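# Four arms unload stones from a wheelbarrow over a batten

## Task

Remove every stone from the wheelbarrow and put each one on the far side of the low wooden batten, while the wheelbarrow stays upright on the floor, resting on its wheel and its legs.

## Robot and tools

SETUP. Four identical i2rt Big YAM arms (arm1, arm2, arm3, arm4) work together. Each has six joints, a right hand with index, middle and ring fingers plus a thumb (four separately driven hinges per digit), and a wrist camera (arm1_cam_wrist and so on). Two fixed room cameras, cam_high and cam_low, also give views. Every image is 672x504 pixels.

FRAME. All positions use one scene frame in metres: origin on the floor, +z up. Orientations are quaternions in w, x, y, z order. Arm feet (base_link), each facing along its own +x: arm1 (-0.282, +0.654, 0.978), arm2 (-0.296, -0.666, 0.948), arm3 (+0.347, +0.627, 1.063), arm4 (+0.383, -0.632, 1.085). arm1 and arm3 face roughly -y; arm2 and arm4 face roughly +y. Reach is about 1.06 m from the joint1 axis.

HAND POINT AXES. +z runs along straight fingers toward the tips, +x across the palm away from the thumb, +y out of the palm face. With joints 1, 5 and 6 at zero and the hand level and forward, the palm faces up with the thumb to the right. A rigid camera mast sticks out on the palm side near the wrist and can strike things.

move. Arguments are optional keys arm1..arm4 and cameras. An arm you omit gets nothing new. Each arm key holds an object with:
- joints: absolute targets by name. joint1_rad (-2.879 to 2.879, turns the arm about its foot, positive counter-clockwise from above), joint2_rad (0 to 3.141, shoulder), joint3_rad (0 to 3.019, elbow), joint4_rad (-1.692 to 1.57, hand pitch, positive lifts fingers), joint5_rad (-1.57 to 1.57, sideways swing, positive to the arm's right), joint6_rad (-2.094 to 2.094, roll). All in radians. Hand keys are also absolute, each a number from -1 to 1 between that hinge's two stops: hand_index/middle/ring _mcp, _abd, _pip, _dip, and hand_thumb_cmc, _axl, _mcp, _ipl. Going toward -1 curls fingers into the palm (_abd swings a finger away from the thumb); roughly straight values are mcp 0.75, abd 0, pip 0.58, dip 0.70, thumb_cmc 0.71, thumb_axl 0.68, thumb_mcp 0.23, thumb_ipl 0.17. Two settings apply to all sixteen motors: hand_current_limit (-1 to 1, mapping 0 to 550 mA of grip force, initially +0.4) and hand_speed (-0.96 to 1, initially -0.6; share (n+1)/2 of 8.5 rad/s).
- target: one list of seven numbers [x, y, z, qw, qx, qy, qz], an absolute hand pose in the scene frame, reached along a straight line from the current hand_target. Alongside target, joints may hold only hand keys.
- speed: top speed of that straight path, 0.002 to 0.5 m/s (default 0.25); rotation is capped at twice this value in rad/s. Only valid with target.
- min_time_s: 0.1 to 8 s, the minimum duration for this arm's joint motions.
cameras: list of names, or ["all"], or [] for none. A move with no arm keys returns full state, all images and the scene number.
All motions in one call start together; hand paths of one call finish together, paced by the slowest. Paths ignore obstacles and other arms. Hands lag, overshoot speed near full stretch, and often stop a centimetre or more off.

wait: seconds (0 to 10); robots keep their last commands. zoom_image: camera name and region [x0, y0, x1, y1] in pixels of that camera's latest image, at most 504 per side. finished_scene: scene, the current scene's number; irreversible, so only call it when the stones are out and the barrow stands properly.

READING RESULTS. The "move" line lists each arm sent motion with done or its worst status. joint_status/hand_status words: off_target (stopped short, may still push), time_out (arm gave up; joints keep pushing toward nearby targets; send the reported position to relieve them), not_followed (a safety check held back the command; "joint command not followed" or "pose unreachable" in the text), limit_stop_at_motor_heat (resend the target). on_its_own lists uncommanded behaviour; "held at" is a target, not a reading. Arms under "as last shown" were not commanded; their non-status lines repeat old values. hand_state words per motor: moving, goal, blocked (resting away from goal while pressing, e.g. on an object), overload (shut down). Each motor has a _current_ma line, positive when driving toward -1. hand is the measured pose; hand_target is the pose the held joint targets imply. Joint velocities are in rad/s; torques include gravity and are offset and noisy.

CAUTIONS. Never let two arms press together, and never close a hand on another arm's fingers; the safety check does not always prevent collisions and no line reports contact. Do not drop stones from height, release them while moving, or bang into fixed or heavy things; do not knock over the wheelbarrow. Arms keep pushing after contact, so avoid commanding poses into objects. A finger motor drawing 495 mA or more for about 5 s shuts down for 10 s; lower hand_current_limit or back off goals. Holding loads, long stretches or pushing at unreachable poses heat the joint motors: after a MOTOR HOT line, rest the arm, since at 100 C it goes limp and falls. If one move or wait in a reply is refused or hit by a stop, the remaining calls of that reply are skipped. Loose objects may occasionally be nudged by outside disturbances. The scene keeps running while you deliberate.

Each tool is called after "Emit:" as name(argument=value, ...), one argument or row to a line, values as JSON.

## Session

Emit:
move(
)

Scene clock: 0.00 s.
Joint torques (N m): no reading
Motor temperatures (°C): arm1=[33 33 32 30 30 35] | arm2=[31 32 33 30 32 30] | arm3=[37 37 34 27 36 33] | arm4=[35 36 32 35 36 29]
Heat: arm1: hottest joint6_rad 35 °C; arm2: hottest joint3_rad 33 °C; arm3: hottest joint1_rad 37 °C; arm4: hottest joint2_rad 36 °C.
Joint velocities: within noise
arm1.joint_positions: joint1_rad=+0.749 joint2_rad=+0.620 joint3_rad=+1.411 joint4_rad=-1.220 joint5_rad=+0.100 joint6_rad=+1.041 hand_index_mcp=+0.753 hand_index_abd=+0.000 hand_index_pip=+0.577 hand_index_dip=+0.696 hand_middle_mcp=+0.753 hand_middle_abd=+0.000 hand_middle_pip=+0.577 hand_middle_dip=+0.696 hand_ring_mcp=+0.753 hand_ring_abd=+0.000 hand_ring_pip=+0.577 hand_ring_dip=+0.696 hand_thumb_cmc=+0.714 hand_thumb_axl=+0.677 hand_thumb_mcp=+0.226 hand_thumb_ipl=+0.168 hand_current_limit=+0.400 hand_speed=-0.600
arm1.joint_status: not commanded
arm1.hand_state: goal,goal,goal,goal,goal,goal,goal,goal,goal,goal,goal,goal,goal,goal,goal,goal
arm1.index_mcp_current_ma: 0
arm1.index_abd_current_ma: 0
arm1.index_pip_current_ma: 0
arm1.index_dip_current_ma: 0
arm1.middle_mcp_current_ma: 0
arm1.middle_abd_current_ma: 0
arm1.middle_pip_current_ma: 0
arm1.middle_dip_current_ma: 0
arm1.ring_mcp_current_ma: 0
arm1.ring_abd_current_ma: 0
arm1.ring_pip_current_ma: 0
arm1.ring_dip_current_ma: 0
arm1.thumb_cmc_current_ma: 0
arm1.thumb_axl_current_ma: 0
arm1.thumb_mcp_current_ma: 0
arm1.thumb_ipl_current_ma: 0
arm1.hand_goal_index_mcp: 0.754
arm1.hand_goal_index_abd: 0.000
arm1.hand_goal_index_pip: 0.576
arm1.hand_goal_index_dip: 0.696
arm1.hand_goal_middle_mcp: 0.754
arm1.hand_goal_middle_abd: 0.000
arm1.hand_goal_middle_pip: 0.576
arm1.hand_goal_middle_dip: 0.696
arm1.hand_goal_ring_mcp: 0.754
arm1.hand_goal_ring_abd: 0.000
arm1.hand_goal_ring_pip: 0.576
arm1.hand_goal_ring_dip: 0.696
arm1.hand_goal_thumb_cmc: 0.714
arm1.hand_goal_thumb_axl: 0.678
arm1.hand_goal_thumb_mcp: 0.226
arm1.hand_goal_thumb_ipl: 0.168
arm1.hand: x=-0.1883 y=+0.4028 z=+1.5781 quat_wxyz=(+0.367, +0.827, -0.145, +0.400) (m; scene frame)
arm1.hand_target: x=-0.1911 y=+0.4055 z=+1.5910 quat_wxyz=(+0.374, +0.819, -0.144, +0.410) (m; scene frame)
arm1.hand_status: not commanded
arm2.joint_positions: joint1_rad=+0.097 joint2_rad=+0.581 joint3_rad=+1.334 joint4_rad=-1.177 joint5_rad=+0.060 joint6_rad=+1.152 hand_index_mcp=+0.753 hand_index_abd=+0.000 hand_index_pip=+0.577 hand_index_dip=+0.696 hand_middle_mcp=+0.753 hand_middle_abd=+0.000 hand_middle_pip=+0.577 hand_middle_dip=+0.696 hand_ring_mcp=+0.753 hand_ring_abd=+0.000 hand_ring_pip=+0.577 hand_ring_dip=+0.696 hand_thumb_cmc=+0.714 hand_thumb_axl=+0.677 hand_thumb_mcp=+0.226 hand_thumb_ipl=+0.168 hand_current_limit=+0.400 hand_speed=-0.600
arm2.joint_status: not commanded
arm2.hand_state: goal,goal,goal,goal,goal,goal,goal,goal,goal,goal,goal,goal,goal,goal,goal,goal
arm2.index_mcp_current_ma: 0
arm2.index_abd_current_ma: 0
arm2.index_pip_current_ma: 0
arm2.index_dip_current_ma: 0
arm2.middle_mcp_current_ma: 0
arm2.middle_abd_current_ma: 0
arm2.middle_pip_current_ma: 0
arm2.middle_dip_current_ma: 0
arm2.ring_mcp_current_ma: 0
arm2.ring_abd_current_ma: 0
arm2.ring_pip_current_ma: 0
arm2.ring_dip_current_ma: 0
arm2.thumb_cmc_current_ma: 0
arm2.thumb_axl_current_ma: 0
arm2.thumb_mcp_current_ma: 0
arm2.thumb_ipl_current_ma: 0
arm2.hand_goal_index_mcp: 0.754
arm2.hand_goal_index_abd: 0.000
arm2.hand_goal_index_pip: 0.576
arm2.hand_goal_index_dip: 0.696
arm2.hand_goal_middle_mcp: 0.754
arm2.hand_goal_middle_abd: 0.000
arm2.hand_goal_middle_pip: 0.576
arm2.hand_goal_middle_dip: 0.696
arm2.hand_goal_ring_mcp: 0.754
arm2.hand_goal_ring_abd: 0.000
arm2.hand_goal_ring_pip: 0.576
arm2.hand_goal_ring_dip: 0.696
arm2.hand_goal_thumb_cmc: 0.714
arm2.hand_goal_thumb_axl: 0.678
arm2.hand_goal_thumb_mcp: 0.226
arm2.hand_goal_thumb_ipl: 0.168
arm2.hand: x=-0.2174 y=-0.4123 z=+1.5171 quat_wxyz=(-0.292, +0.445, +0.712, +0.458) (m; scene frame)
arm2.hand_target: x=-0.2171 y=-0.4161 z=+1.5296 quat_wxyz=(-0.299, +0.441, +0.705, +0.467) (m; scene frame)
arm2.hand_status: not commanded
arm3.joint_positions: joint1_rad=+0.255 joint2_rad=+0.559 joint3_rad=+1.361 joint4_rad=-1.311 joint5_rad=+0.069 joint6_rad=+1.130 hand_index_mcp=+0.753 hand_index_abd=+0.000 hand_index_pip=+0.577 hand_index_dip=+0.696 hand_middle_mcp=+0.753 hand_middle_abd=+0.000 hand_middle_pip=+0.577 hand_middle_dip=+0.696 hand_ring_mcp=+0.753 hand_ring_abd=+0.000 hand_ring_pip=+0.577 hand_ring_dip=+0.696 hand_thumb_cmc=+0.714 hand_thumb_axl=+0.677 hand_thumb_mcp=+0.226 hand_thumb_ipl=+0.168 hand_current_limit=+0.400 hand_speed=-0.600
arm3.joint_status: not commanded
arm3.hand_state: goal,goal,goal,goal,goal,goal,goal,goal,goal,goal,goal,goal,goal,goal,goal,goal
arm3.index_mcp_current_ma: 0
arm3.index_abd_current_ma: 0
arm3.index_pip_current_ma: 0
arm3.index_dip_current_ma: 0
arm3.middle_mcp_current_ma: 0
arm3.middle_abd_current_ma: 0
arm3.middle_pip_current_ma: 0
arm3.middle_dip_current_ma: 0
arm3.ring_mcp_current_ma: 0
arm3.ring_abd_current_ma: 0
arm3.ring_pip_current_ma: 0
arm3.ring_dip_current_ma: 0
arm3.thumb_cmc_current_ma: 0
arm3.thumb_axl_current_ma: 0
arm3.thumb_mcp_current_ma: 0
arm3.thumb_ipl_current_ma: 0
arm3.hand_goal_index_mcp: 0.754
arm3.hand_goal_index_abd: 0.000
arm3.hand_goal_index_pip: 0.576
arm3.hand_goal_index_dip: 0.696
arm3.hand_goal_middle_mcp: 0.754
arm3.hand_goal_middle_abd: 0.000
arm3.hand_goal_middle_pip: 0.576
arm3.hand_goal_middle_dip: 0.696
arm3.hand_goal_ring_mcp: 0.754
arm3.hand_goal_ring_abd: 0.000
arm3.hand_goal_ring_pip: 0.576
arm3.hand_goal_ring_dip: 0.696
arm3.hand_goal_thumb_cmc: 0.714
arm3.hand_goal_thumb_axl: 0.678
arm3.hand_goal_thumb_mcp: 0.226
arm3.hand_goal_thumb_ipl: 0.168
arm3.hand: x=+0.3010 y=+0.3907 z=+1.6229 quat_wxyz=(+0.413, +0.768, -0.390, +0.296) (m; scene frame)
arm3.hand_target: x=+0.3002 y=+0.3940 z=+1.6332 quat_wxyz=(+0.421, +0.762, -0.387, +0.303) (m; scene frame)
arm3.hand_status: not commanded
arm4.joint_positions: joint1_rad=+0.189 joint2_rad=+0.613 joint3_rad=+1.413 joint4_rad=-1.319 joint5_rad=-0.023 joint6_rad=+1.061 hand_index_mcp=+0.753 hand_index_abd=+0.000 hand_index_pip=+0.577 hand_index_dip=+0.696 hand_middle_mcp=+0.753 hand_middle_abd=+0.000 hand_middle_pip=+0.577 hand_middle_dip=+0.696 hand_ring_mcp=+0.753 hand_ring_abd=+0.000 hand_ring_pip=+0.577 hand_ring_dip=+0.696 hand_thumb_cmc=+0.714 hand_thumb_axl=+0.677 hand_thumb_mcp=+0.226 hand_thumb_ipl=+0.168 hand_current_limit=+0.400 hand_speed=-0.600
arm4.joint_status: not commanded
arm4.hand_state: goal,goal,goal,goal,goal,goal,goal,goal,goal,goal,goal,goal,goal,goal,goal,goal
arm4.index_mcp_current_ma: 0
arm4.index_abd_current_ma: 0
arm4.index_pip_current_ma: 0
arm4.index_dip_current_ma: 0
arm4.middle_mcp_current_ma: 0
arm4.middle_abd_current_ma: 0
arm4.middle_pip_current_ma: 0
arm4.middle_dip_current_ma: 0
arm4.ring_mcp_current_ma: 0
arm4.ring_abd_current_ma: 0
arm4.ring_pip_current_ma: 0
arm4.ring_dip_current_ma: 0
arm4.thumb_cmc_current_ma: 0
arm4.thumb_axl_current_ma: 0
arm4.thumb_mcp_current_ma: 0
arm4.thumb_ipl_current_ma: 0
arm4.hand_goal_index_mcp: 0.754
arm4.hand_goal_index_abd: 0.000
arm4.hand_goal_index_pip: 0.576
arm4.hand_goal_index_dip: 0.696
arm4.hand_goal_middle_mcp: 0.754
arm4.hand_goal_middle_abd: 0.000
arm4.hand_goal_middle_pip: 0.576
arm4.hand_goal_middle_dip: 0.696
arm4.hand_goal_ring_mcp: 0.754
arm4.hand_goal_ring_abd: 0.000
arm4.hand_goal_ring_pip: 0.576
arm4.hand_goal_ring_dip: 0.696
arm4.hand_goal_thumb_cmc: 0.714
arm4.hand_goal_thumb_axl: 0.678
arm4.hand_goal_thumb_mcp: 0.226
arm4.hand_goal_thumb_ipl: 0.168
arm4.hand: x=+0.4077 y=-0.3776 z=+1.6585 quat_wxyz=(-0.299, +0.353, +0.790, +0.403) (m; scene frame)
arm4.hand_target: x=+0.4082 y=-0.3810 z=+1.6705 quat_wxyz=(-0.306, +0.350, +0.783, +0.412) (m; scene frame)
arm4.hand_status: not commanded
pictures: arm1_cam_wrist, arm2_cam_wrist, arm3_cam_wrist, arm4_cam_wrist, cam_high, cam_low

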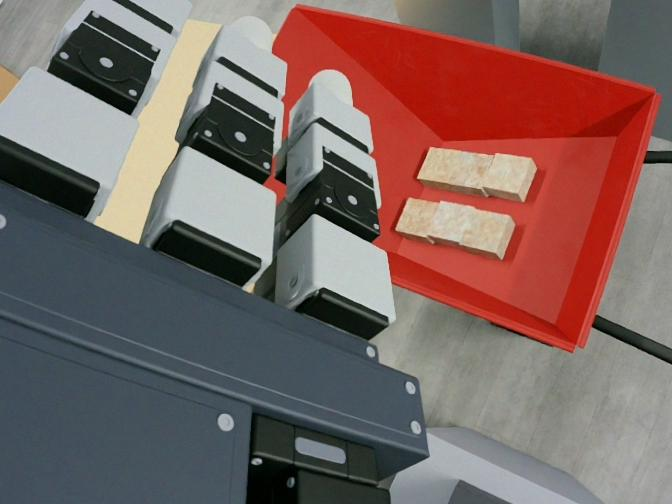

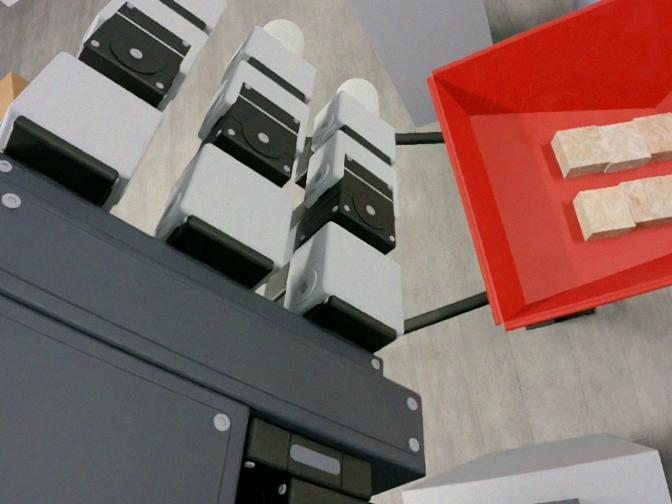

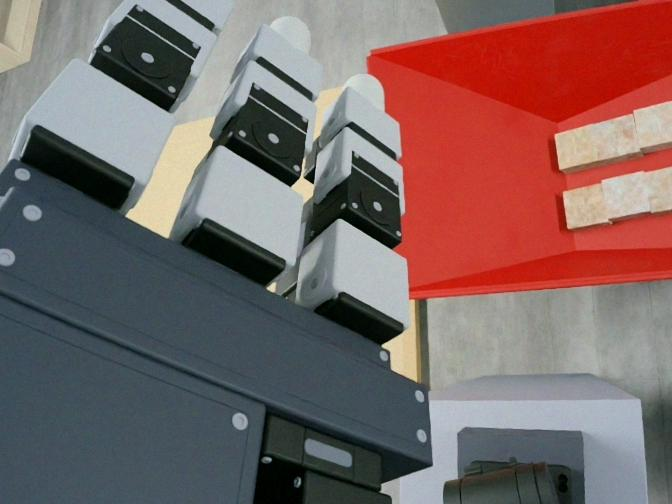

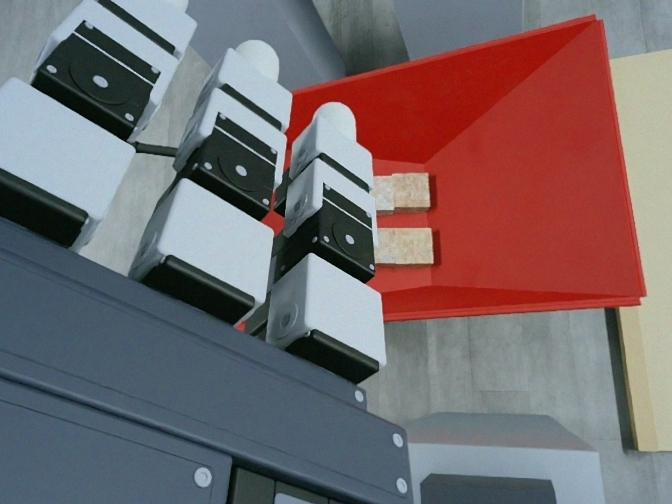

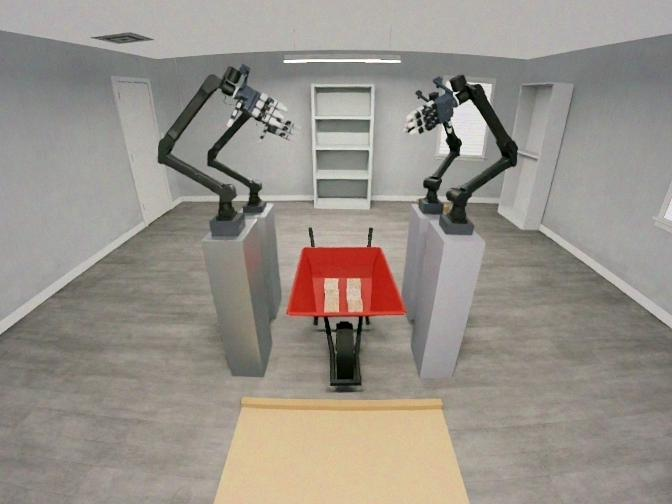

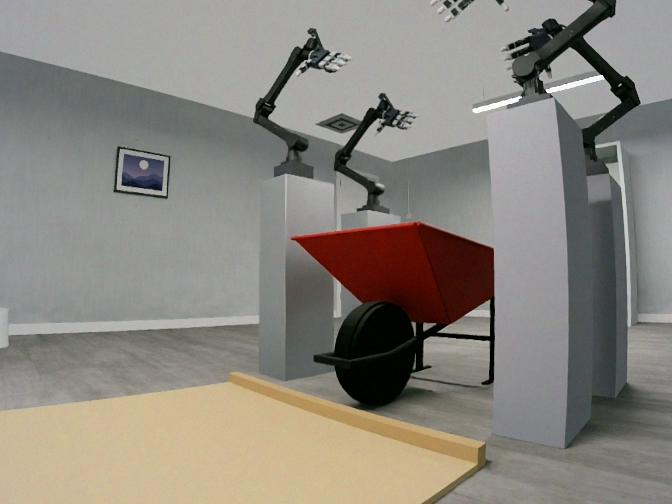

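Emit:
zoom_image(
  camera="cam_high",
  region=[260, 210, 430, 420],
)

Emit:
zoom_image(
  camera="arm1_cam_wrist",
  region=[270, 0, 672, 360],
)

Emit:
zoom_image(
  camera="cam_low",
  region=[220, 180, 520, 500],
)

Scaled by 2.400 from the camera's 672x504 image, which has a finer 960x720 frame.

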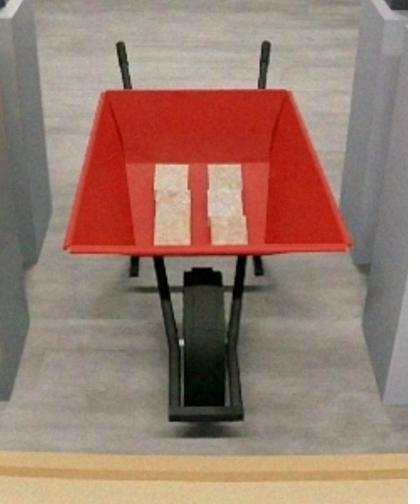

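Scaled by 1.254 from the camera's 672x504 image, which has a finer 960x720 frame.

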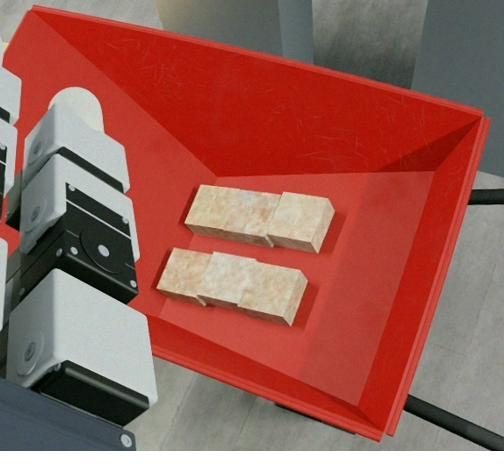

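Scaled by 1.575 from the camera's 672x504 image, which has a finer 960x720 frame.

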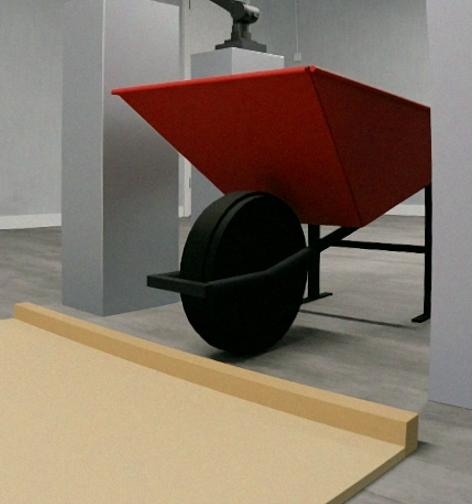

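Emit:
zoom_image(
  camera="arm2_cam_wrist",
  region=[500, 80, 672, 260],
)

Emit:
zoom_image(
  camera="arm3_cam_wrist",
  region=[520, 80, 672, 260],
)

Emit:
zoom_image(
  camera="arm1_cam_wrist",
  region=[380, 130, 560, 280],
)

Scaled by 2.800 from the camera's 672x504 image, which has a finer 960x720 frame.

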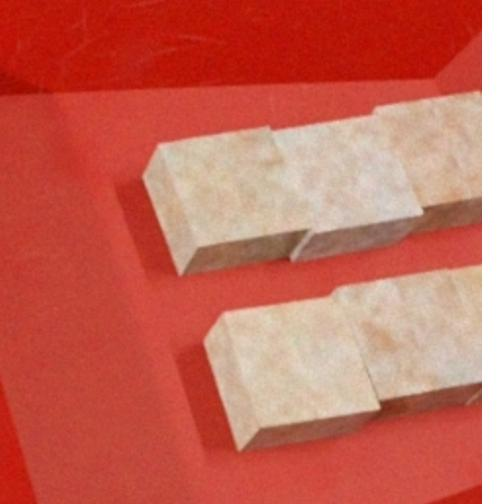

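Scaled by 2.800 from the camera's 672x504 image, which has a finer 960x720 frame.

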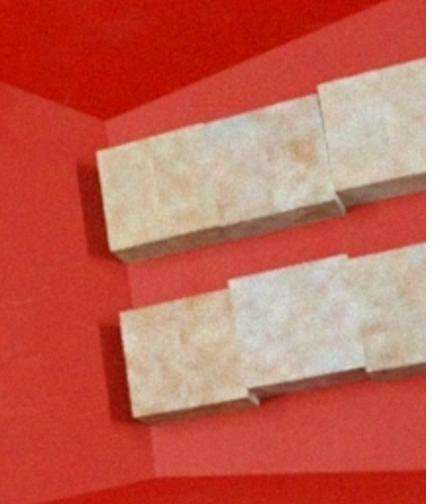

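Scaled by 2.800 from the camera's 672x504 image, which has a finer 960x720 frame.

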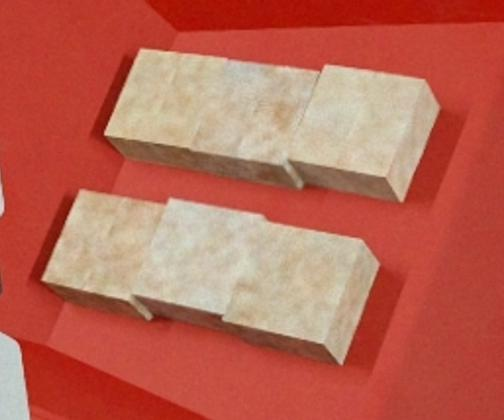

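Emit:
move(
  arm1={"target": [-0.55, 0.40, 0.95, 0.707, 0.707, 0, 0], "speed": 0.25},
  arm2={"target": [-0.55, -0.40, 0.95, 0, 0, 0.707, 0.707], "speed": 0.25},
  cameras=["arm1_cam_wrist", "arm2_cam_wrist", "cam_high"],
)

Scene clock: 212.00 s.
Joint torques (N m): arm1=[-0.26 -10.87 -2.32 2.32 -0.47 0.04] | arm2=[0.91 -10.64 -1.94 2.73 0.48 -0.2] | arm3=[2.02 3.43 8.24 2.37 0.07 -0.06] | arm4=[0.67 1.85 9.36 3.03 0.11 -0.06]
Motor temperatures (°C): arm1=[32 32 36 30 30 32] | arm2=[31 32 42 29 30 27] | arm3=[35 35 40 27 32 30] | arm4=[34 34 39 33 31 29]
Heat: arm1: hottest joint3_rad 36 °C; arm2: hottest joint3_rad 42 °C; arm3: hottest joint3_rad 40 °C; arm4: hottest joint3_rad 39 °C.
move: arm1 off_target; arm2 off_target
Joint velocities: within noise
arm1.joint_positions: joint1_rad=-1.311 joint2_rad=+2.567 joint3_rad=+0.526 joint4_rad=+1.548 joint5_rad=-1.348 joint6_rad=-0.489 hand_index_mcp=+0.764 hand_index_abd=+0.002 hand_index_pip=+0.577 hand_index_dip=+0.696 hand_middle_mcp=+0.763 hand_middle_abd=+0.002 hand_middle_pip=+0.577 hand_middle_dip=+0.696 hand_ring_mcp=+0.764 hand_ring_abd=+0.002 hand_ring_pip=+0.577 hand_ring_dip=+0.696 hand_thumb_cmc=+0.724 hand_thumb_axl=+0.677 hand_thumb_mcp=+0.225 hand_thumb_ipl=+0.168 hand_current_limit=+0.400 hand_speed=-0.600
arm1.joint_status: not commanded
arm1.hand_state: goal,goal,goal,goal,goal,goal,goal,goal,goal,goal,goal,goal,goal,goal,goal,goal
arm1.index_mcp_current_ma: 47
arm1.index_abd_current_ma: 7
arm1.index_pip_current_ma: 5
arm1.index_dip_current_ma: 0
arm1.middle_mcp_current_ma: 43
arm1.middle_abd_current_ma: 8
arm1.middle_pip_current_ma: 4
arm1.middle_dip_current_ma: 0
arm1.ring_mcp_current_ma: 49
arm1.ring_abd_current_ma: 7
arm1.ring_pip_current_ma: 3
arm1.ring_dip_current_ma: 0
arm1.thumb_cmc_current_ma: 46
arm1.thumb_axl_current_ma: -4
arm1.thumb_mcp_current_ma: -3
arm1.thumb_ipl_current_ma: -2
arm1.hand_goal_index_mcp: 0.754
arm1.hand_goal_index_abd: 0.000
arm1.hand_goal_index_pip: 0.576
arm1.hand_goal_index_dip: 0.696
arm1.hand_goal_middle_mcp: 0.754
arm1.hand_goal_middle_abd: 0.000
arm1.hand_goal_middle_pip: 0.576
arm1.hand_goal_middle_dip: 0.696
arm1.hand_goal_ring_mcp: 0.754
arm1.hand_goal_ring_abd: 0.000
arm1.hand_goal_ring_pip: 0.576
arm1.hand_goal_ring_dip: 0.696
arm1.hand_goal_thumb_cmc: 0.714
arm1.hand_goal_thumb_axl: 0.678
arm1.hand_goal_thumb_mcp: 0.226
arm1.hand_goal_thumb_ipl: 0.168
arm1.hand: x=-0.5486 y=+0.3988 z=+0.9461 quat_wxyz=(+0.668, +0.743, +0.029, +0.026) (m; scene frame)
arm1.hand_target: x=-0.5501 y=+0.4004 z=+0.9500 quat_wxyz=(+0.669, +0.742, +0.027, +0.021) (m; scene frame)
arm1.hand_status: off_target (0.004 m and 7.5 deg from the pose sent, 0.725 m and 64.8 deg at the start; a joint's target at an end of its range on 26 of 119 steps)
arm2.joint_positions: joint1_rad=+1.287 joint2_rad=+2.452 joint3_rad=+0.536 joint4_rad=+1.566 joint5_rad=+1.299 joint6_rad=+0.342 hand_index_mcp=+0.762 hand_index_abd=+0.001 hand_index_pip=+0.577 hand_index_dip=+0.696 hand_middle_mcp=+0.763 hand_middle_abd=+0.001 hand_middle_pip=+0.577 hand_middle_dip=+0.696 hand_ring_mcp=+0.764 hand_ring_abd=+0.001 hand_ring_pip=+0.577 hand_ring_dip=+0.696 hand_thumb_cmc=+0.722 hand_thumb_axl=+0.677 hand_thumb_mcp=+0.225 hand_thumb_ipl=+0.168 hand_current_limit=+0.400 hand_speed=-0.600
arm2.joint_status: not commanded
arm2.hand_state: goal,goal,goal,goal,goal,goal,goal,goal,goal,goal,goal,goal,goal,goal,goal,goal
arm2.index_mcp_current_ma: 1
arm2.index_abd_current_ma: 0
arm2.index_pip_current_ma: 0
arm2.index_dip_current_ma: 0
arm2.middle_mcp_current_ma: 2
arm2.middle_abd_current_ma: 0
arm2.middle_pip_current_ma: 0
arm2.middle_dip_current_ma: 0
arm2.ring_mcp_current_ma: 2
arm2.ring_abd_current_ma: 0
arm2.ring_pip_current_ma: 0
arm2.ring_dip_current_ma: 0
arm2.thumb_cmc_current_ma: 1
arm2.thumb_axl_current_ma: 0
arm2.thumb_mcp_current_ma: 0
arm2.thumb_ipl_current_ma: 0
arm2.hand_goal_index_mcp: 0.754
arm2.hand_goal_index_abd: 0.000
arm2.hand_goal_index_pip: 0.576
arm2.hand_goal_index_dip: 0.696
arm2.hand_goal_middle_mcp: 0.754
arm2.hand_goal_middle_abd: 0.000
arm2.hand_goal_middle_pip: 0.576
arm2.hand_goal_middle_dip: 0.696
arm2.hand_goal_ring_mcp: 0.754
arm2.hand_goal_ring_abd: 0.000
arm2.hand_goal_ring_pip: 0.576
arm2.hand_goal_ring_dip: 0.696
arm2.hand_goal_thumb_cmc: 0.714
arm2.hand_goal_thumb_axl: 0.678
arm2.hand_goal_thumb_mcp: 0.226
arm2.hand_goal_thumb_ipl: 0.168
arm2.hand: x=-0.5478 y=-0.3966 z=+0.9503 quat_wxyz=(+0.015, +0.021, +0.739, +0.674) (m; scene frame)
arm2.hand_target: x=-0.5503 y=-0.4002 z=+0.9501 quat_wxyz=(+0.011, +0.017, +0.738, +0.675) (m; scene frame)
arm2.hand_status: off_target (0.004 m and 6.0 deg from the pose sent, 0.658 m and 68.3 deg at the start; a joint's target at an end of its range on 32 of 119 steps)
arm3, arm4: as last shown
arm3.joint_positions: joint1_rad=+0.255 joint2_rad=+0.559 joint3_rad=+1.361 joint4_rad=-1.311 joint5_rad=+0.069 joint6_rad=+1.130 hand_index_mcp=+0.755 hand_index_abd=+0.000 hand_index_pip=+0.577 hand_index_dip=+0.696 hand_middle_mcp=+0.755 hand_middle_abd=+0.000 hand_middle_pip=+0.577 hand_middle_dip=+0.696 hand_ring_mcp=+0.755 hand_ring_abd=+0.000 hand_ring_pip=+0.577 hand_ring_dip=+0.696 hand_thumb_cmc=+0.715 hand_thumb_axl=+0.677 hand_thumb_mcp=+0.226 hand_thumb_ipl=+0.168 hand_current_limit=+0.400 hand_speed=-0.600
arm3.index_mcp_current_ma: 1
arm3.index_pip_current_ma: 1
arm3.middle_mcp_current_ma: 1
arm3.middle_pip_current_ma: 1
arm3.ring_mcp_current_ma: 1
arm3.ring_abd_current_ma: 1
arm3.ring_pip_current_ma: 1
arm3.thumb_cmc_current_ma: 1
arm3.thumb_axl_current_ma: -1
arm3.thumb_ipl_current_ma: -1
arm4.joint_positions: joint1_rad=+0.189 joint2_rad=+0.613 joint3_rad=+1.413 joint4_rad=-1.319 joint5_rad=-0.023 joint6_rad=+1.061 hand_index_mcp=+0.755 hand_index_abd=+0.000 hand_index_pip=+0.577 hand_index_dip=+0.696 hand_middle_mcp=+0.755 hand_middle_abd=+0.000 hand_middle_pip=+0.577 hand_middle_dip=+0.696 hand_ring_mcp=+0.755 hand_ring_abd=+0.000 hand_ring_pip=+0.577 hand_ring_dip=+0.696 hand_thumb_cmc=+0.715 hand_thumb_axl=+0.677 hand_thumb_mcp=+0.226 hand_thumb_ipl=+0.168 hand_current_limit=+0.400 hand_speed=-0.600
pictures: arm1_cam_wrist, arm2_cam_wrist, cam_high
camera_calibration:
arm1_cam_wrist: T_world_to_cam=[[-0.791166, -0.0794743, 0.606416, -0.947298], [-0.45727, 0.735317, -0.500213, -0.11985], [-0.406154, -0.673047, -0.618099, 0.753524], [0, 0, 0, 1]] pos_world=[-0.498227, 0.519999, 0.980259]
arm2_cam_wrist: T_world_to_cam=[[0.779554, 0.0466423, 0.624596, -0.115416], [0.422495, -0.775337, -0.469415, 0.325056], [0.462378, 0.629823, -0.624124, 1.21521], [0, 0, 0, 1]] pos_world=[-0.609249, -0.507958, 0.983118]

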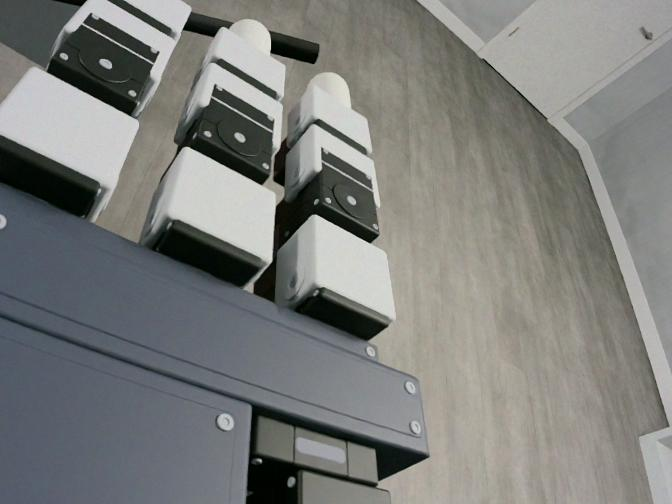

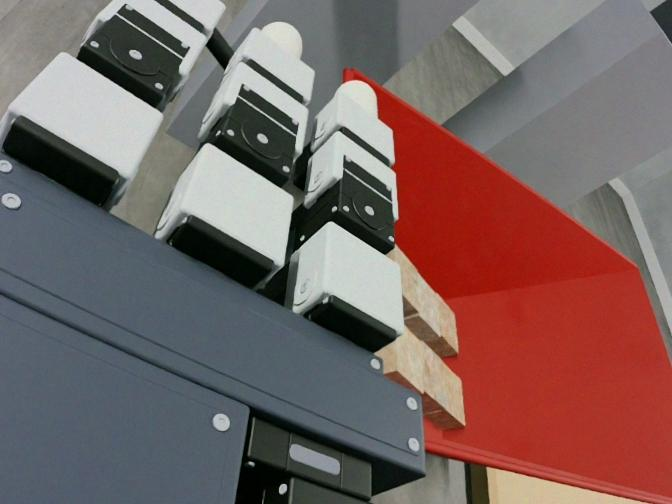

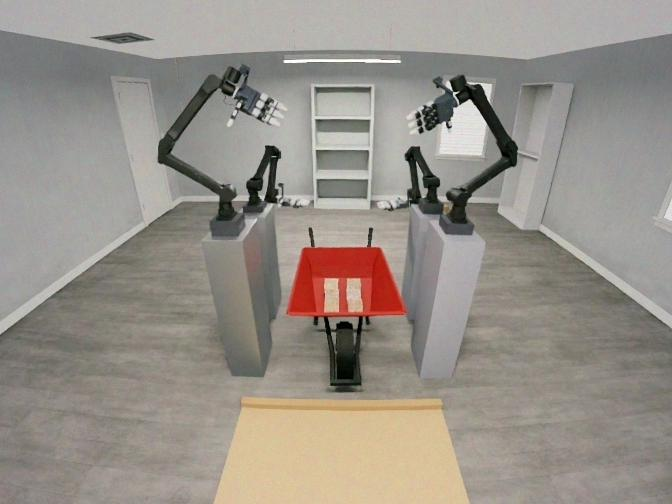

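Emit:
move(
  arm1={"target": [-0.52, 0.43, 0.62, 0.685, 0.706, 0.031, -0.177], "speed": 0.2},
  arm2={"target": [-0.52, -0.43, 0.62, -0.177, 0.031, 0.706, 0.685], "speed": 0.2},
  cameras=["arm1_cam_wrist", "arm2_cam_wrist", "cam_high"],
)

Scene clock: 252.90 s.
Joint torques (N m): arm1=[-0.62 -10.75 -2.24 0.28 -1.33 -0.23] | arm2=[0.73 -10.87 -2.85 1.2 1.1 0.03] | arm3=[2.37 4.07 8.24 2.48 0.06 -0.04] | arm4=[0.73 1.73 9.29 3.02 0.11 -0.08]
Motor temperatures (°C): arm1=[32 33 34 30 30 31] | arm2=[31 33 37 28 31 27] | arm3=[35 35 40 27 31 30] | arm4=[34 34 39 33 31 29]
Heat: arm1: hottest joint3_rad 34 °C; arm2: hottest joint3_rad 37 °C; arm3: hottest joint3_rad 40 °C; arm4: hottest joint3_rad 39 °C.
move: arm1 off_target; arm2 off_target
Joint velocities: within noise
arm1.joint_positions: joint1_rad=-1.456 joint2_rad=+3.144 joint3_rad=+1.199 joint4_rad=+0.473 joint5_rad=-1.172 joint6_rad=-1.765 hand_index_mcp=+0.764 hand_index_abd=+0.001 hand_index_pip=+0.577 hand_index_dip=+0.696 hand_middle_mcp=+0.763 hand_middle_abd=+0.002 hand_middle_pip=+0.577 hand_middle_dip=+0.696 hand_ring_mcp=+0.764 hand_ring_abd=+0.001 hand_ring_pip=+0.577 hand_ring_dip=+0.696 hand_thumb_cmc=+0.724 hand_thumb_axl=+0.677 hand_thumb_mcp=+0.225 hand_thumb_ipl=+0.168 hand_current_limit=+0.400 hand_speed=-0.600
arm1.joint_status: not commanded
arm1.hand_state: goal,goal,goal,goal,goal,goal,goal,goal,goal,goal,goal,goal,goal,goal,goal,goal
arm1.index_mcp_current_ma: 47
arm1.index_abd_current_ma: 6
arm1.index_pip_current_ma: 5
arm1.index_dip_current_ma: 0
arm1.middle_mcp_current_ma: 43
arm1.middle_abd_current_ma: 6
arm1.middle_pip_current_ma: 4
arm1.middle_dip_current_ma: 0
arm1.ring_mcp_current_ma: 49
arm1.ring_abd_current_ma: 5
arm1.ring_pip_current_ma: 3
arm1.ring_dip_current_ma: 0
arm1.thumb_cmc_current_ma: 46
arm1.thumb_axl_current_ma: -4
arm1.thumb_mcp_current_ma: -3
arm1.thumb_ipl_current_ma: -2
arm1.hand_goal_index_mcp: 0.754
arm1.hand_goal_index_abd: 0.000
arm1.hand_goal_index_pip: 0.576
arm1.hand_goal_index_dip: 0.696
arm1.hand_goal_middle_mcp: 0.754
arm1.hand_goal_middle_abd: 0.000
arm1.hand_goal_middle_pip: 0.576
arm1.hand_goal_middle_dip: 0.696
arm1.hand_goal_ring_mcp: 0.754
arm1.hand_goal_ring_abd: 0.000
arm1.hand_goal_ring_pip: 0.576
arm1.hand_goal_ring_dip: 0.696
arm1.hand_goal_thumb_cmc: 0.714
arm1.hand_goal_thumb_axl: 0.678
arm1.hand_goal_thumb_mcp: 0.226
arm1.hand_goal_thumb_ipl: 0.168
arm1.hand: x=-0.5247 y=+0.4273 z=+0.6225 quat_wxyz=(+0.550, +0.818, +0.159, -0.057) (m; scene frame)
arm1.hand_target: x=-0.5207 y=+0.4302 z=+0.6213 quat_wxyz=(+0.551, +0.816, +0.161, -0.060) (m; scene frame)
arm1.hand_status: off_target (0.006 m and 28.5 deg from the pose sent, 0.329 m and 23.7 deg at the start; pose on its path clipped on 52 of 99 steps; a joint's target at an end of its range on 99 of 99 steps)
arm2.joint_positions: joint1_rad=+1.404 joint2_rad=+3.142 joint3_rad=+1.138 joint4_rad=+1.024 joint5_rad=+1.242 joint6_rad=+1.293 hand_index_mcp=+0.762 hand_index_abd=+0.001 hand_index_pip=+0.577 hand_index_dip=+0.696 hand_middle_mcp=+0.763 hand_middle_abd=+0.001 hand_middle_pip=+0.577 hand_middle_dip=+0.696 hand_ring_mcp=+0.764 hand_ring_abd=+0.001 hand_ring_pip=+0.577 hand_ring_dip=+0.696 hand_thumb_cmc=+0.712 hand_thumb_axl=+0.677 hand_thumb_mcp=+0.213 hand_thumb_ipl=+0.164 hand_current_limit=+0.400 hand_speed=-0.600
arm2.joint_status: not commanded
arm2.hand_state: goal,goal,goal,goal,goal,goal,goal,goal,goal,goal,goal,goal,goal,goal,goal,goal
arm2.index_mcp_current_ma: 1
arm2.index_abd_current_ma: 0
arm2.index_pip_current_ma: 0
arm2.index_dip_current_ma: 0
arm2.middle_mcp_current_ma: 2
arm2.middle_abd_current_ma: 0
arm2.middle_pip_current_ma: 0
arm2.middle_dip_current_ma: 0
arm2.ring_mcp_current_ma: 2
arm2.ring_abd_current_ma: 0
arm2.ring_pip_current_ma: 0
arm2.ring_dip_current_ma: 0
arm2.thumb_cmc_current_ma: 0
arm2.thumb_axl_current_ma: 0
arm2.thumb_mcp_current_ma: -5
arm2.thumb_ipl_current_ma: -1
arm2.hand_goal_index_mcp: 0.754
arm2.hand_goal_index_abd: 0.000
arm2.hand_goal_index_pip: 0.576
arm2.hand_goal_index_dip: 0.696
arm2.hand_goal_middle_mcp: 0.754
arm2.hand_goal_middle_abd: 0.000
arm2.hand_goal_middle_pip: 0.576
arm2.hand_goal_middle_dip: 0.696
arm2.hand_goal_ring_mcp: 0.754
arm2.hand_goal_ring_abd: 0.000
arm2.hand_goal_ring_pip: 0.576
arm2.hand_goal_ring_dip: 0.696
arm2.hand_goal_thumb_cmc: 0.714
arm2.hand_goal_thumb_axl: 0.678
arm2.hand_goal_thumb_mcp: 0.226
arm2.hand_goal_thumb_ipl: 0.168
arm2.hand: x=-0.5230 y=-0.4262 z=+0.6252 quat_wxyz=(-0.102, +0.135, +0.785, +0.596) (m; scene frame)
arm2.hand_target: x=-0.5205 y=-0.4302 z=+0.6211 quat_wxyz=(-0.104, +0.133, +0.785, +0.596) (m; scene frame)
arm2.hand_status: off_target (0.007 m and 20.0 deg from the pose sent, 0.333 m and 22.5 deg at the start; pose on its path clipped on 18 of 99 steps; a joint's target at an end of its range on 99 of 99 steps)
arm3, arm4: as last shown
pictures: arm1_cam_wrist, arm2_cam_wrist, cam_high
camera_calibration:
arm1_cam_wrist: T_world_to_cam=[[-0.558338, -0.322935, 0.76418, -0.601828], [-0.621645, 0.772835, -0.127605, -0.626072], [-0.549377, -0.546295, -0.632255, 0.461802], [0, 0, 0, 1]] pos_world=[-0.471515, 0.541779, 0.671992]
arm2_cam_wrist: T_world_to_cam=[[0.939761, 0.117833, 0.320882, 0.37376], [0.259275, -0.857456, -0.444462, 0.00305598], [0.22277, 0.500885, -0.836354, 0.971872], [0, 0, 0, 1]] pos_world=[-0.568542, -0.528216, 0.694254]

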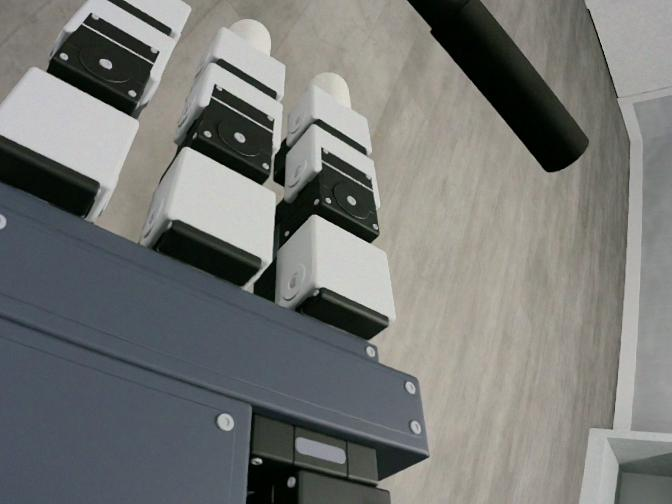

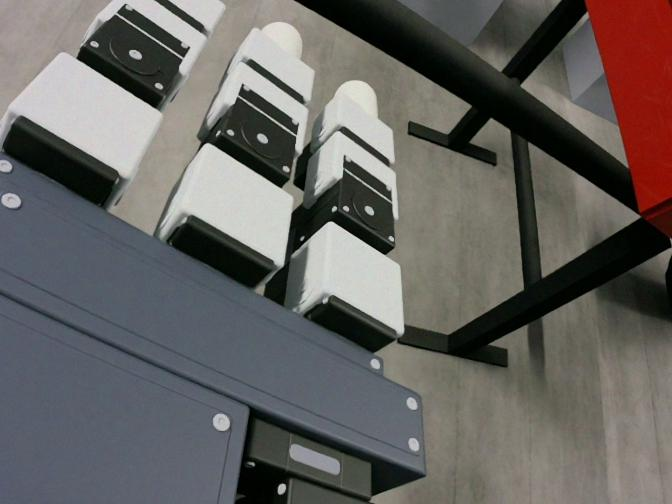

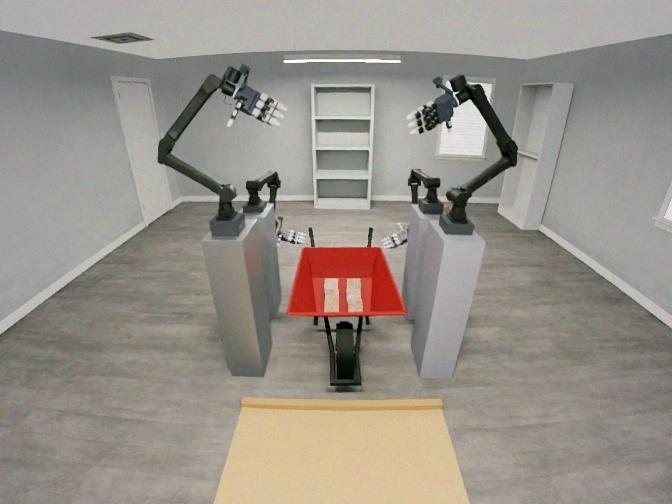

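Emit:
move(
  arm1={"target": [-0.50, 0.32, 0.57, 0.685, 0.706, 0.031, -0.177], "speed": 0.15},
  arm2={"target": [-0.50, -0.32, 0.57, -0.177, 0.031, 0.706, 0.685], "speed": 0.15},
  cameras=["arm1_cam_wrist", "arm2_cam_wrist", "cam_high"],
)

Scene clock: 330.13 s.
Joint torques (N m): arm1=[0.91 -11.69 -2.18 1.73 -0.8 0.08] | arm2=[-0.73 -11.87 -2.39 2.67 0.61 -0.2] | arm3=[1.67 3.66 8.24 2.62 0.05 -0.05] | arm4=[0.44 1.85 9.35 3.03 0.11 -0.08]
Motor temperatures (°C): arm1=[32 32 32 29 32 31] | arm2=[31 33 35 28 33 26] | arm3=[34 34 40 27 31 30] | arm4=[33 33 40 32 30 29]
Heat: arm1: hottest joint1_rad 32 °C; arm2: hottest joint3_rad 35 °C; arm3: hottest joint3_rad 40 °C; arm4: hottest joint3_rad 40 °C.
move: arm1 off_target; arm2 off_target
Joint velocities: within noise
arm1.joint_positions: joint1_rad=-1.079 joint2_rad=+3.144 joint3_rad=+1.250 joint4_rad=+0.723 joint5_rad=-0.855 joint6_rad=-1.377 hand_index_mcp=+0.764 hand_index_abd=+0.001 hand_index_pip=+0.577 hand_index_dip=+0.696 hand_middle_mcp=+0.763 hand_middle_abd=+0.002 hand_middle_pip=+0.577 hand_middle_dip=+0.696 hand_ring_mcp=+0.764 hand_ring_abd=+0.001 hand_ring_pip=+0.577 hand_ring_dip=+0.696 hand_thumb_cmc=+0.724 hand_thumb_axl=+0.677 hand_thumb_mcp=+0.225 hand_thumb_ipl=+0.168 hand_current_limit=+0.400 hand_speed=-0.600
arm1.joint_status: not commanded
arm1.hand_state: goal,goal,goal,goal,goal,goal,goal,goal,goal,goal,goal,goal,goal,goal,goal,goal
arm1.index_mcp_current_ma: 47
arm1.index_abd_current_ma: 5
arm1.index_pip_current_ma: 5
arm1.index_dip_current_ma: 0
arm1.middle_mcp_current_ma: 43
arm1.middle_abd_current_ma: 6
arm1.middle_pip_current_ma: 4
arm1.middle_dip_current_ma: 0
arm1.ring_mcp_current_ma: 49
arm1.ring_abd_current_ma: 5
arm1.ring_pip_current_ma: 3
arm1.ring_dip_current_ma: 0
arm1.thumb_cmc_current_ma: 46
arm1.thumb_axl_current_ma: -4
arm1.thumb_mcp_current_ma: -4
arm1.thumb_ipl_current_ma: -2
arm1.hand_goal_index_mcp: 0.754
arm1.hand_goal_index_abd: 0.000
arm1.hand_goal_index_pip: 0.576
arm1.hand_goal_index_dip: 0.696
arm1.hand_goal_middle_mcp: 0.754
arm1.hand_goal_middle_abd: 0.000
arm1.hand_goal_middle_pip: 0.576
arm1.hand_goal_middle_dip: 0.696
arm1.hand_goal_ring_mcp: 0.754
arm1.hand_goal_ring_abd: 0.000
arm1.hand_goal_ring_pip: 0.576
arm1.hand_goal_ring_dip: 0.696
arm1.hand_goal_thumb_cmc: 0.714
arm1.hand_goal_thumb_axl: 0.678
arm1.hand_goal_thumb_mcp: 0.226
arm1.hand_goal_thumb_ipl: 0.168
arm1.hand: x=-0.5092 y=+0.3184 z=+0.5723 quat_wxyz=(+0.443, +0.869, +0.218, -0.027) (m; scene frame)
arm1.hand_target: x=-0.5006 y=+0.3201 z=+0.5713 quat_wxyz=(+0.442, +0.870, +0.215, -0.020) (m; scene frame)
arm1.hand_status: off_target (0.010 m and 43.5 deg from the pose sent, 0.122 m and 28.5 deg at the start; pose on its path clipped on 74 of 97 steps; a joint's target at an end of its range on 97 of 97 steps)
arm2.joint_positions: joint1_rad=+1.055 joint2_rad=+3.142 joint3_rad=+1.221 joint4_rad=+1.065 joint5_rad=+0.884 joint6_rad=+1.114 hand_index_mcp=+0.762 hand_index_abd=+0.001 hand_index_pip=+0.577 hand_index_dip=+0.696 hand_middle_mcp=+0.763 hand_middle_abd=+0.001 hand_middle_pip=+0.577 hand_middle_dip=+0.696 hand_ring_mcp=+0.764 hand_ring_abd=+0.001 hand_ring_pip=+0.577 hand_ring_dip=+0.696 hand_thumb_cmc=+0.720 hand_thumb_axl=+0.677 hand_thumb_mcp=+0.222 hand_thumb_ipl=+0.165 hand_current_limit=+0.400 hand_speed=-0.600
arm2.joint_status: not commanded
arm2.hand_state: goal,goal,goal,goal,goal,goal,goal,goal,goal,goal,goal,goal,goal,goal,goal,goal
arm2.index_mcp_current_ma: 1
arm2.index_abd_current_ma: 0
arm2.index_pip_current_ma: 0
arm2.index_dip_current_ma: 0
arm2.middle_mcp_current_ma: 2
arm2.middle_abd_current_ma: 0
arm2.middle_pip_current_ma: 0
arm2.middle_dip_current_ma: 0
arm2.ring_mcp_current_ma: 2
arm2.ring_abd_current_ma: 0
arm2.ring_pip_current_ma: 0
arm2.ring_dip_current_ma: 0
arm2.thumb_cmc_current_ma: 1
arm2.thumb_axl_current_ma: 0
arm2.thumb_mcp_current_ma: -1
arm2.thumb_ipl_current_ma: 0
arm2.hand_goal_index_mcp: 0.754
arm2.hand_goal_index_abd: 0.000
arm2.hand_goal_index_pip: 0.576
arm2.hand_goal_index_dip: 0.696
arm2.hand_goal_middle_mcp: 0.754
arm2.hand_goal_middle_abd: 0.000
arm2.hand_goal_middle_pip: 0.576
arm2.hand_goal_middle_dip: 0.696
arm2.hand_goal_ring_mcp: 0.754
arm2.hand_goal_ring_abd: 0.000
arm2.hand_goal_ring_pip: 0.576
arm2.hand_goal_ring_dip: 0.696
arm2.hand_goal_thumb_cmc: 0.714
arm2.hand_goal_thumb_axl: 0.678
arm2.hand_goal_thumb_mcp: 0.226
arm2.hand_goal_thumb_ipl: 0.168
arm2.hand: x=-0.5078 y=-0.3191 z=+0.5739 quat_wxyz=(-0.087, +0.185, +0.840, +0.503) (m; scene frame)
arm2.hand_target: x=-0.5004 y=-0.3201 z=+0.5712 quat_wxyz=(-0.084, +0.185, +0.840, +0.503) (m; scene frame)
arm2.hand_status: off_target (0.009 m and 33.0 deg from the pose sent, 0.122 m and 20.0 deg at the start; pose on its path clipped on 66 of 97 steps; a joint's target at an end of its range on 97 of 97 steps)
arm3, arm4: as last shown
pictures: arm1_cam_wrist, arm2_cam_wrist, cam_high
camera_calibration:
arm1_cam_wrist: T_world_to_cam=[[-0.4805, -0.555694, 0.678472, -0.42731], [-0.698226, 0.710516, 0.0874493, -0.680756], [-0.53066, -0.431707, -0.729403, 0.407728], [0, 0, 0, 1]] pos_world=[-0.464279, 0.422254, 0.646847]
arm2_cam_wrist: T_world_to_cam=[[0.961643, 0.12244, 0.245461, 0.419211], [0.184911, -0.950322, -0.25039, -0.110683], [0.202609, 0.286174, -0.936512, 0.850636], [0, 0, 0, 1]] pos_world=[-0.555012, -0.399943, 0.666017]

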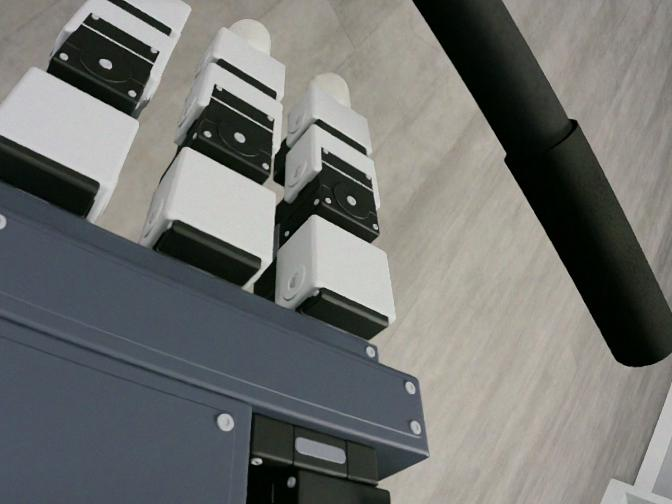

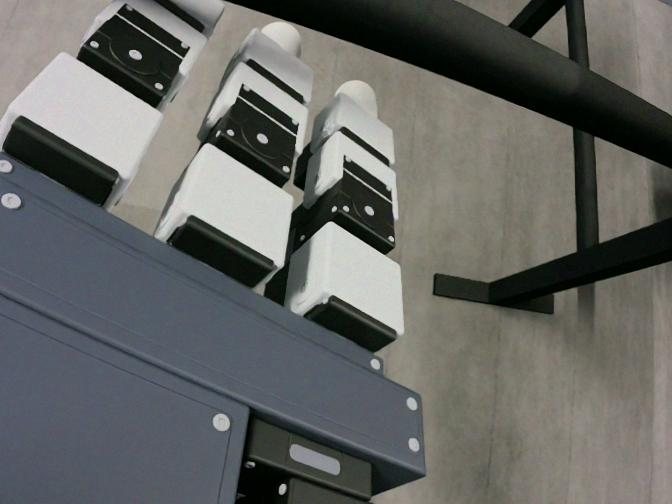

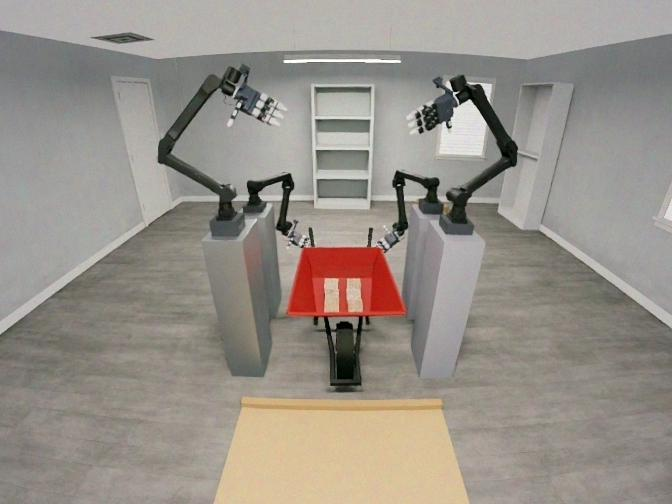

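Emit:
move(
  arm1={"target": [-0.50, 0.24, 0.55, 0.685, 0.706, 0.031, -0.177], "speed": 0.15},
  arm2={"target": [-0.50, -0.24, 0.55, -0.177, 0.031, 0.706, 0.685], "speed": 0.15},
  cameras=["arm1_cam_wrist", "arm2_cam_wrist", "cam_high"],
)

Scene clock: 349.57 s.
Joint torques (N m): arm1=[1.73 -12.51 -1.26 2.43 -0.55 0.14] | arm2=[-1.49 -12.86 -0.99 3.45 0.54 -0.11] | arm3=[1.67 4.01 8.1 2.52 0.04 -0.06] | arm4=[0.79 1.9 9.31 3.02 0.11 -0.1]
Motor temperatures (°C): arm1=[31 32 32 29 32 30] | arm2=[31 33 34 28 33 26] | arm3=[34 34 40 27 30 30] | arm4=[33 33 40 32 30 29]
Heat: arm1: hottest joint2_rad 32 °C; arm2: hottest joint3_rad 34 °C; arm3: hottest joint3_rad 40 °C; arm4: hottest joint3_rad 40 °C.
move: arm1 off_target; arm2 off_target
Joint velocities: within noise
arm1.joint_positions: joint1_rad=-0.836 joint2_rad=+3.144 joint3_rad=+1.303 joint4_rad=+0.849 joint5_rad=-0.612 joint6_rad=-1.014 hand_index_mcp=+0.764 hand_index_abd=+0.001 hand_index_pip=+0.577 hand_index_dip=+0.696 hand_middle_mcp=+0.763 hand_middle_abd=+0.002 hand_middle_pip=+0.577 hand_middle_dip=+0.696 hand_ring_mcp=+0.764 hand_ring_abd=+0.001 hand_ring_pip=+0.577 hand_ring_dip=+0.696 hand_thumb_cmc=+0.724 hand_thumb_axl=+0.677 hand_thumb_mcp=+0.225 hand_thumb_ipl=+0.168 hand_current_limit=+0.400 hand_speed=-0.600
arm1.joint_status: not commanded
arm1.hand_state: goal,goal,goal,goal,goal,goal,goal,goal,goal,goal,goal,goal,goal,goal,goal,goal
arm1.index_mcp_current_ma: 47
arm1.index_abd_current_ma: 5
arm1.index_pip_current_ma: 5
arm1.index_dip_current_ma: 0
arm1.middle_mcp_current_ma: 43
arm1.middle_abd_current_ma: 6
arm1.middle_pip_current_ma: 4
arm1.middle_dip_current_ma: 0
arm1.ring_mcp_current_ma: 49
arm1.ring_abd_current_ma: 5
arm1.ring_pip_current_ma: 3
arm1.ring_dip_current_ma: 0
arm1.thumb_cmc_current_ma: 46
arm1.thumb_axl_current_ma: -4
arm1.thumb_mcp_current_ma: -5
arm1.thumb_ipl_current_ma: -2
arm1.hand_goal_index_mcp: 0.754
arm1.hand_goal_index_abd: 0.000
arm1.hand_goal_index_pip: 0.576
arm1.hand_goal_index_dip: 0.696
arm1.hand_goal_middle_mcp: 0.754
arm1.hand_goal_middle_abd: 0.000
arm1.hand_goal_middle_pip: 0.576
arm1.hand_goal_middle_dip: 0.696
arm1.hand_goal_ring_mcp: 0.754
arm1.hand_goal_ring_abd: 0.000
arm1.hand_goal_ring_pip: 0.576
arm1.hand_goal_ring_dip: 0.696
arm1.hand_goal_thumb_cmc: 0.714
arm1.hand_goal_thumb_axl: 0.678
arm1.hand_goal_thumb_mcp: 0.226
arm1.hand_goal_thumb_ipl: 0.168
arm1.hand: x=-0.5083 y=+0.2384 z=+0.5524 quat_wxyz=(+0.394, +0.902, +0.172, -0.038) (m; scene frame)
arm1.hand_target: x=-0.5004 y=+0.2400 z=+0.5513 quat_wxyz=(+0.394, +0.902, +0.171, -0.034) (m; scene frame)
arm1.hand_status: off_target (0.009 m and 46.5 deg from the pose sent, 0.082 m and 43.5 deg at the start; pose on its path clipped on 92 of 125 steps; a joint's target at an end of its range on 125 of 125 steps)
arm2.joint_positions: joint1_rad=+0.846 joint2_rad=+3.142 joint3_rad=+1.290 joint4_rad=+1.088 joint5_rad=+0.605 joint6_rad=+0.854 hand_index_mcp=+0.762 hand_index_abd=+0.001 hand_index_pip=+0.577 hand_index_dip=+0.696 hand_middle_mcp=+0.763 hand_middle_abd=+0.001 hand_middle_pip=+0.577 hand_middle_dip=+0.696 hand_ring_mcp=+0.764 hand_ring_abd=+0.001 hand_ring_pip=+0.577 hand_ring_dip=+0.696 hand_thumb_cmc=+0.720 hand_thumb_axl=+0.677 hand_thumb_mcp=+0.222 hand_thumb_ipl=+0.165 hand_current_limit=+0.400 hand_speed=-0.600
arm2.joint_status: not commanded
arm2.hand_state: goal,goal,goal,goal,goal,goal,goal,goal,goal,goal,goal,goal,goal,goal,goal,goal
arm2.index_mcp_current_ma: 1
arm2.index_abd_current_ma: 0
arm2.index_pip_current_ma: 0
arm2.index_dip_current_ma: 0
arm2.middle_mcp_current_ma: 2
arm2.middle_abd_current_ma: 0
arm2.middle_pip_current_ma: 0
arm2.middle_dip_current_ma: 0
arm2.ring_mcp_current_ma: 2
arm2.ring_abd_current_ma: 0
arm2.ring_pip_current_ma: 0
arm2.ring_dip_current_ma: 0
arm2.thumb_cmc_current_ma: 1
arm2.thumb_axl_current_ma: 0
arm2.thumb_mcp_current_ma: -1
arm2.thumb_ipl_current_ma: 0
arm2.hand_goal_index_mcp: 0.754
arm2.hand_goal_index_abd: 0.000
arm2.hand_goal_index_pip: 0.576
arm2.hand_goal_index_dip: 0.696
arm2.hand_goal_middle_mcp: 0.754
arm2.hand_goal_middle_abd: 0.000
arm2.hand_goal_middle_pip: 0.576
arm2.hand_goal_middle_dip: 0.696
arm2.hand_goal_ring_mcp: 0.754
arm2.hand_goal_ring_abd: 0.000
arm2.hand_goal_ring_pip: 0.576
arm2.hand_goal_ring_dip: 0.696
arm2.hand_goal_thumb_cmc: 0.714
arm2.hand_goal_thumb_axl: 0.678
arm2.hand_goal_thumb_mcp: 0.226
arm2.hand_goal_thumb_ipl: 0.168
arm2.hand: x=-0.5116 y=-0.2428 z=+0.5521 quat_wxyz=(-0.096, +0.130, +0.876, +0.454) (m; scene frame)
arm2.hand_target: x=-0.5003 y=-0.2401 z=+0.5512 quat_wxyz=(-0.097, +0.143, +0.871, +0.460) (m; scene frame)
arm2.hand_status: off_target (0.012 m and 36.1 deg from the pose sent, 0.083 m and 33.0 deg at the start; pose on its path clipped on 82 of 125 steps; a joint's target at an end of its range on 125 of 125 steps)
arm3, arm4: as last shown
pictures: arm1_cam_wrist, arm2_cam_wrist, cam_high
camera_calibration:
arm1_cam_wrist: T_world_to_cam=[[-0.543118, -0.57081, 0.615791, -0.451316], [-0.61935, 0.767535, 0.165213, -0.638095], [-0.566947, -0.29166, -0.770393, 0.330059], [0, 0, 0, 1]] pos_world=[-0.453196, 0.32841, 0.637613]
arm2_cam_wrist: T_world_to_cam=[[0.931071, 0.264403, 0.251392, 0.434398], [0.305855, -0.941316, -0.142749, -0.038264], [0.198896, 0.209799, -0.957301, 0.800195], [0, 0, 0, 1]] pos_world=[-0.551908, -0.318755, 0.651361]

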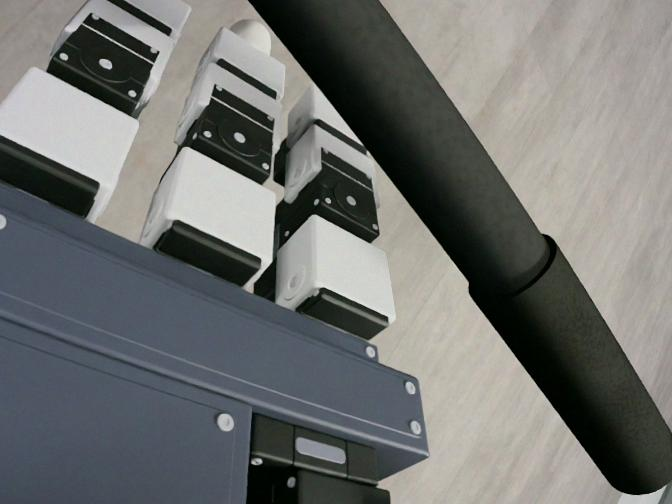

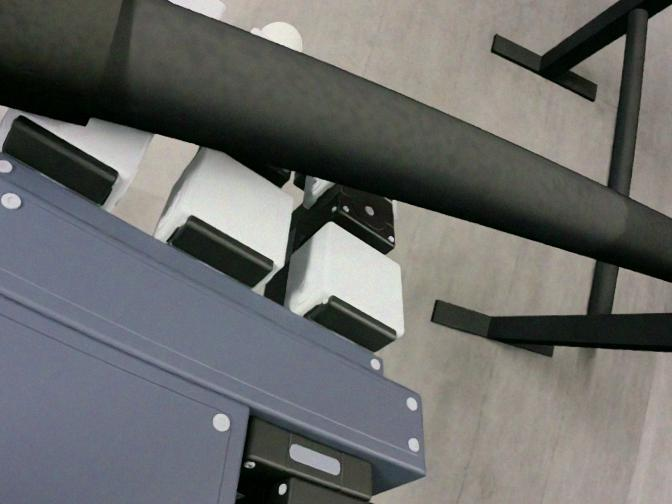

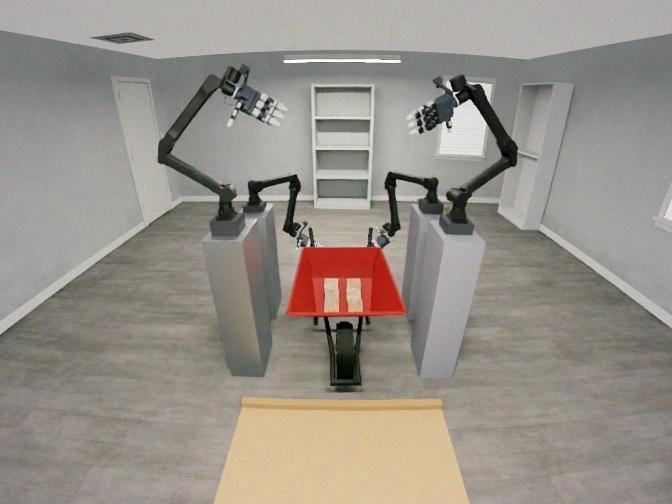

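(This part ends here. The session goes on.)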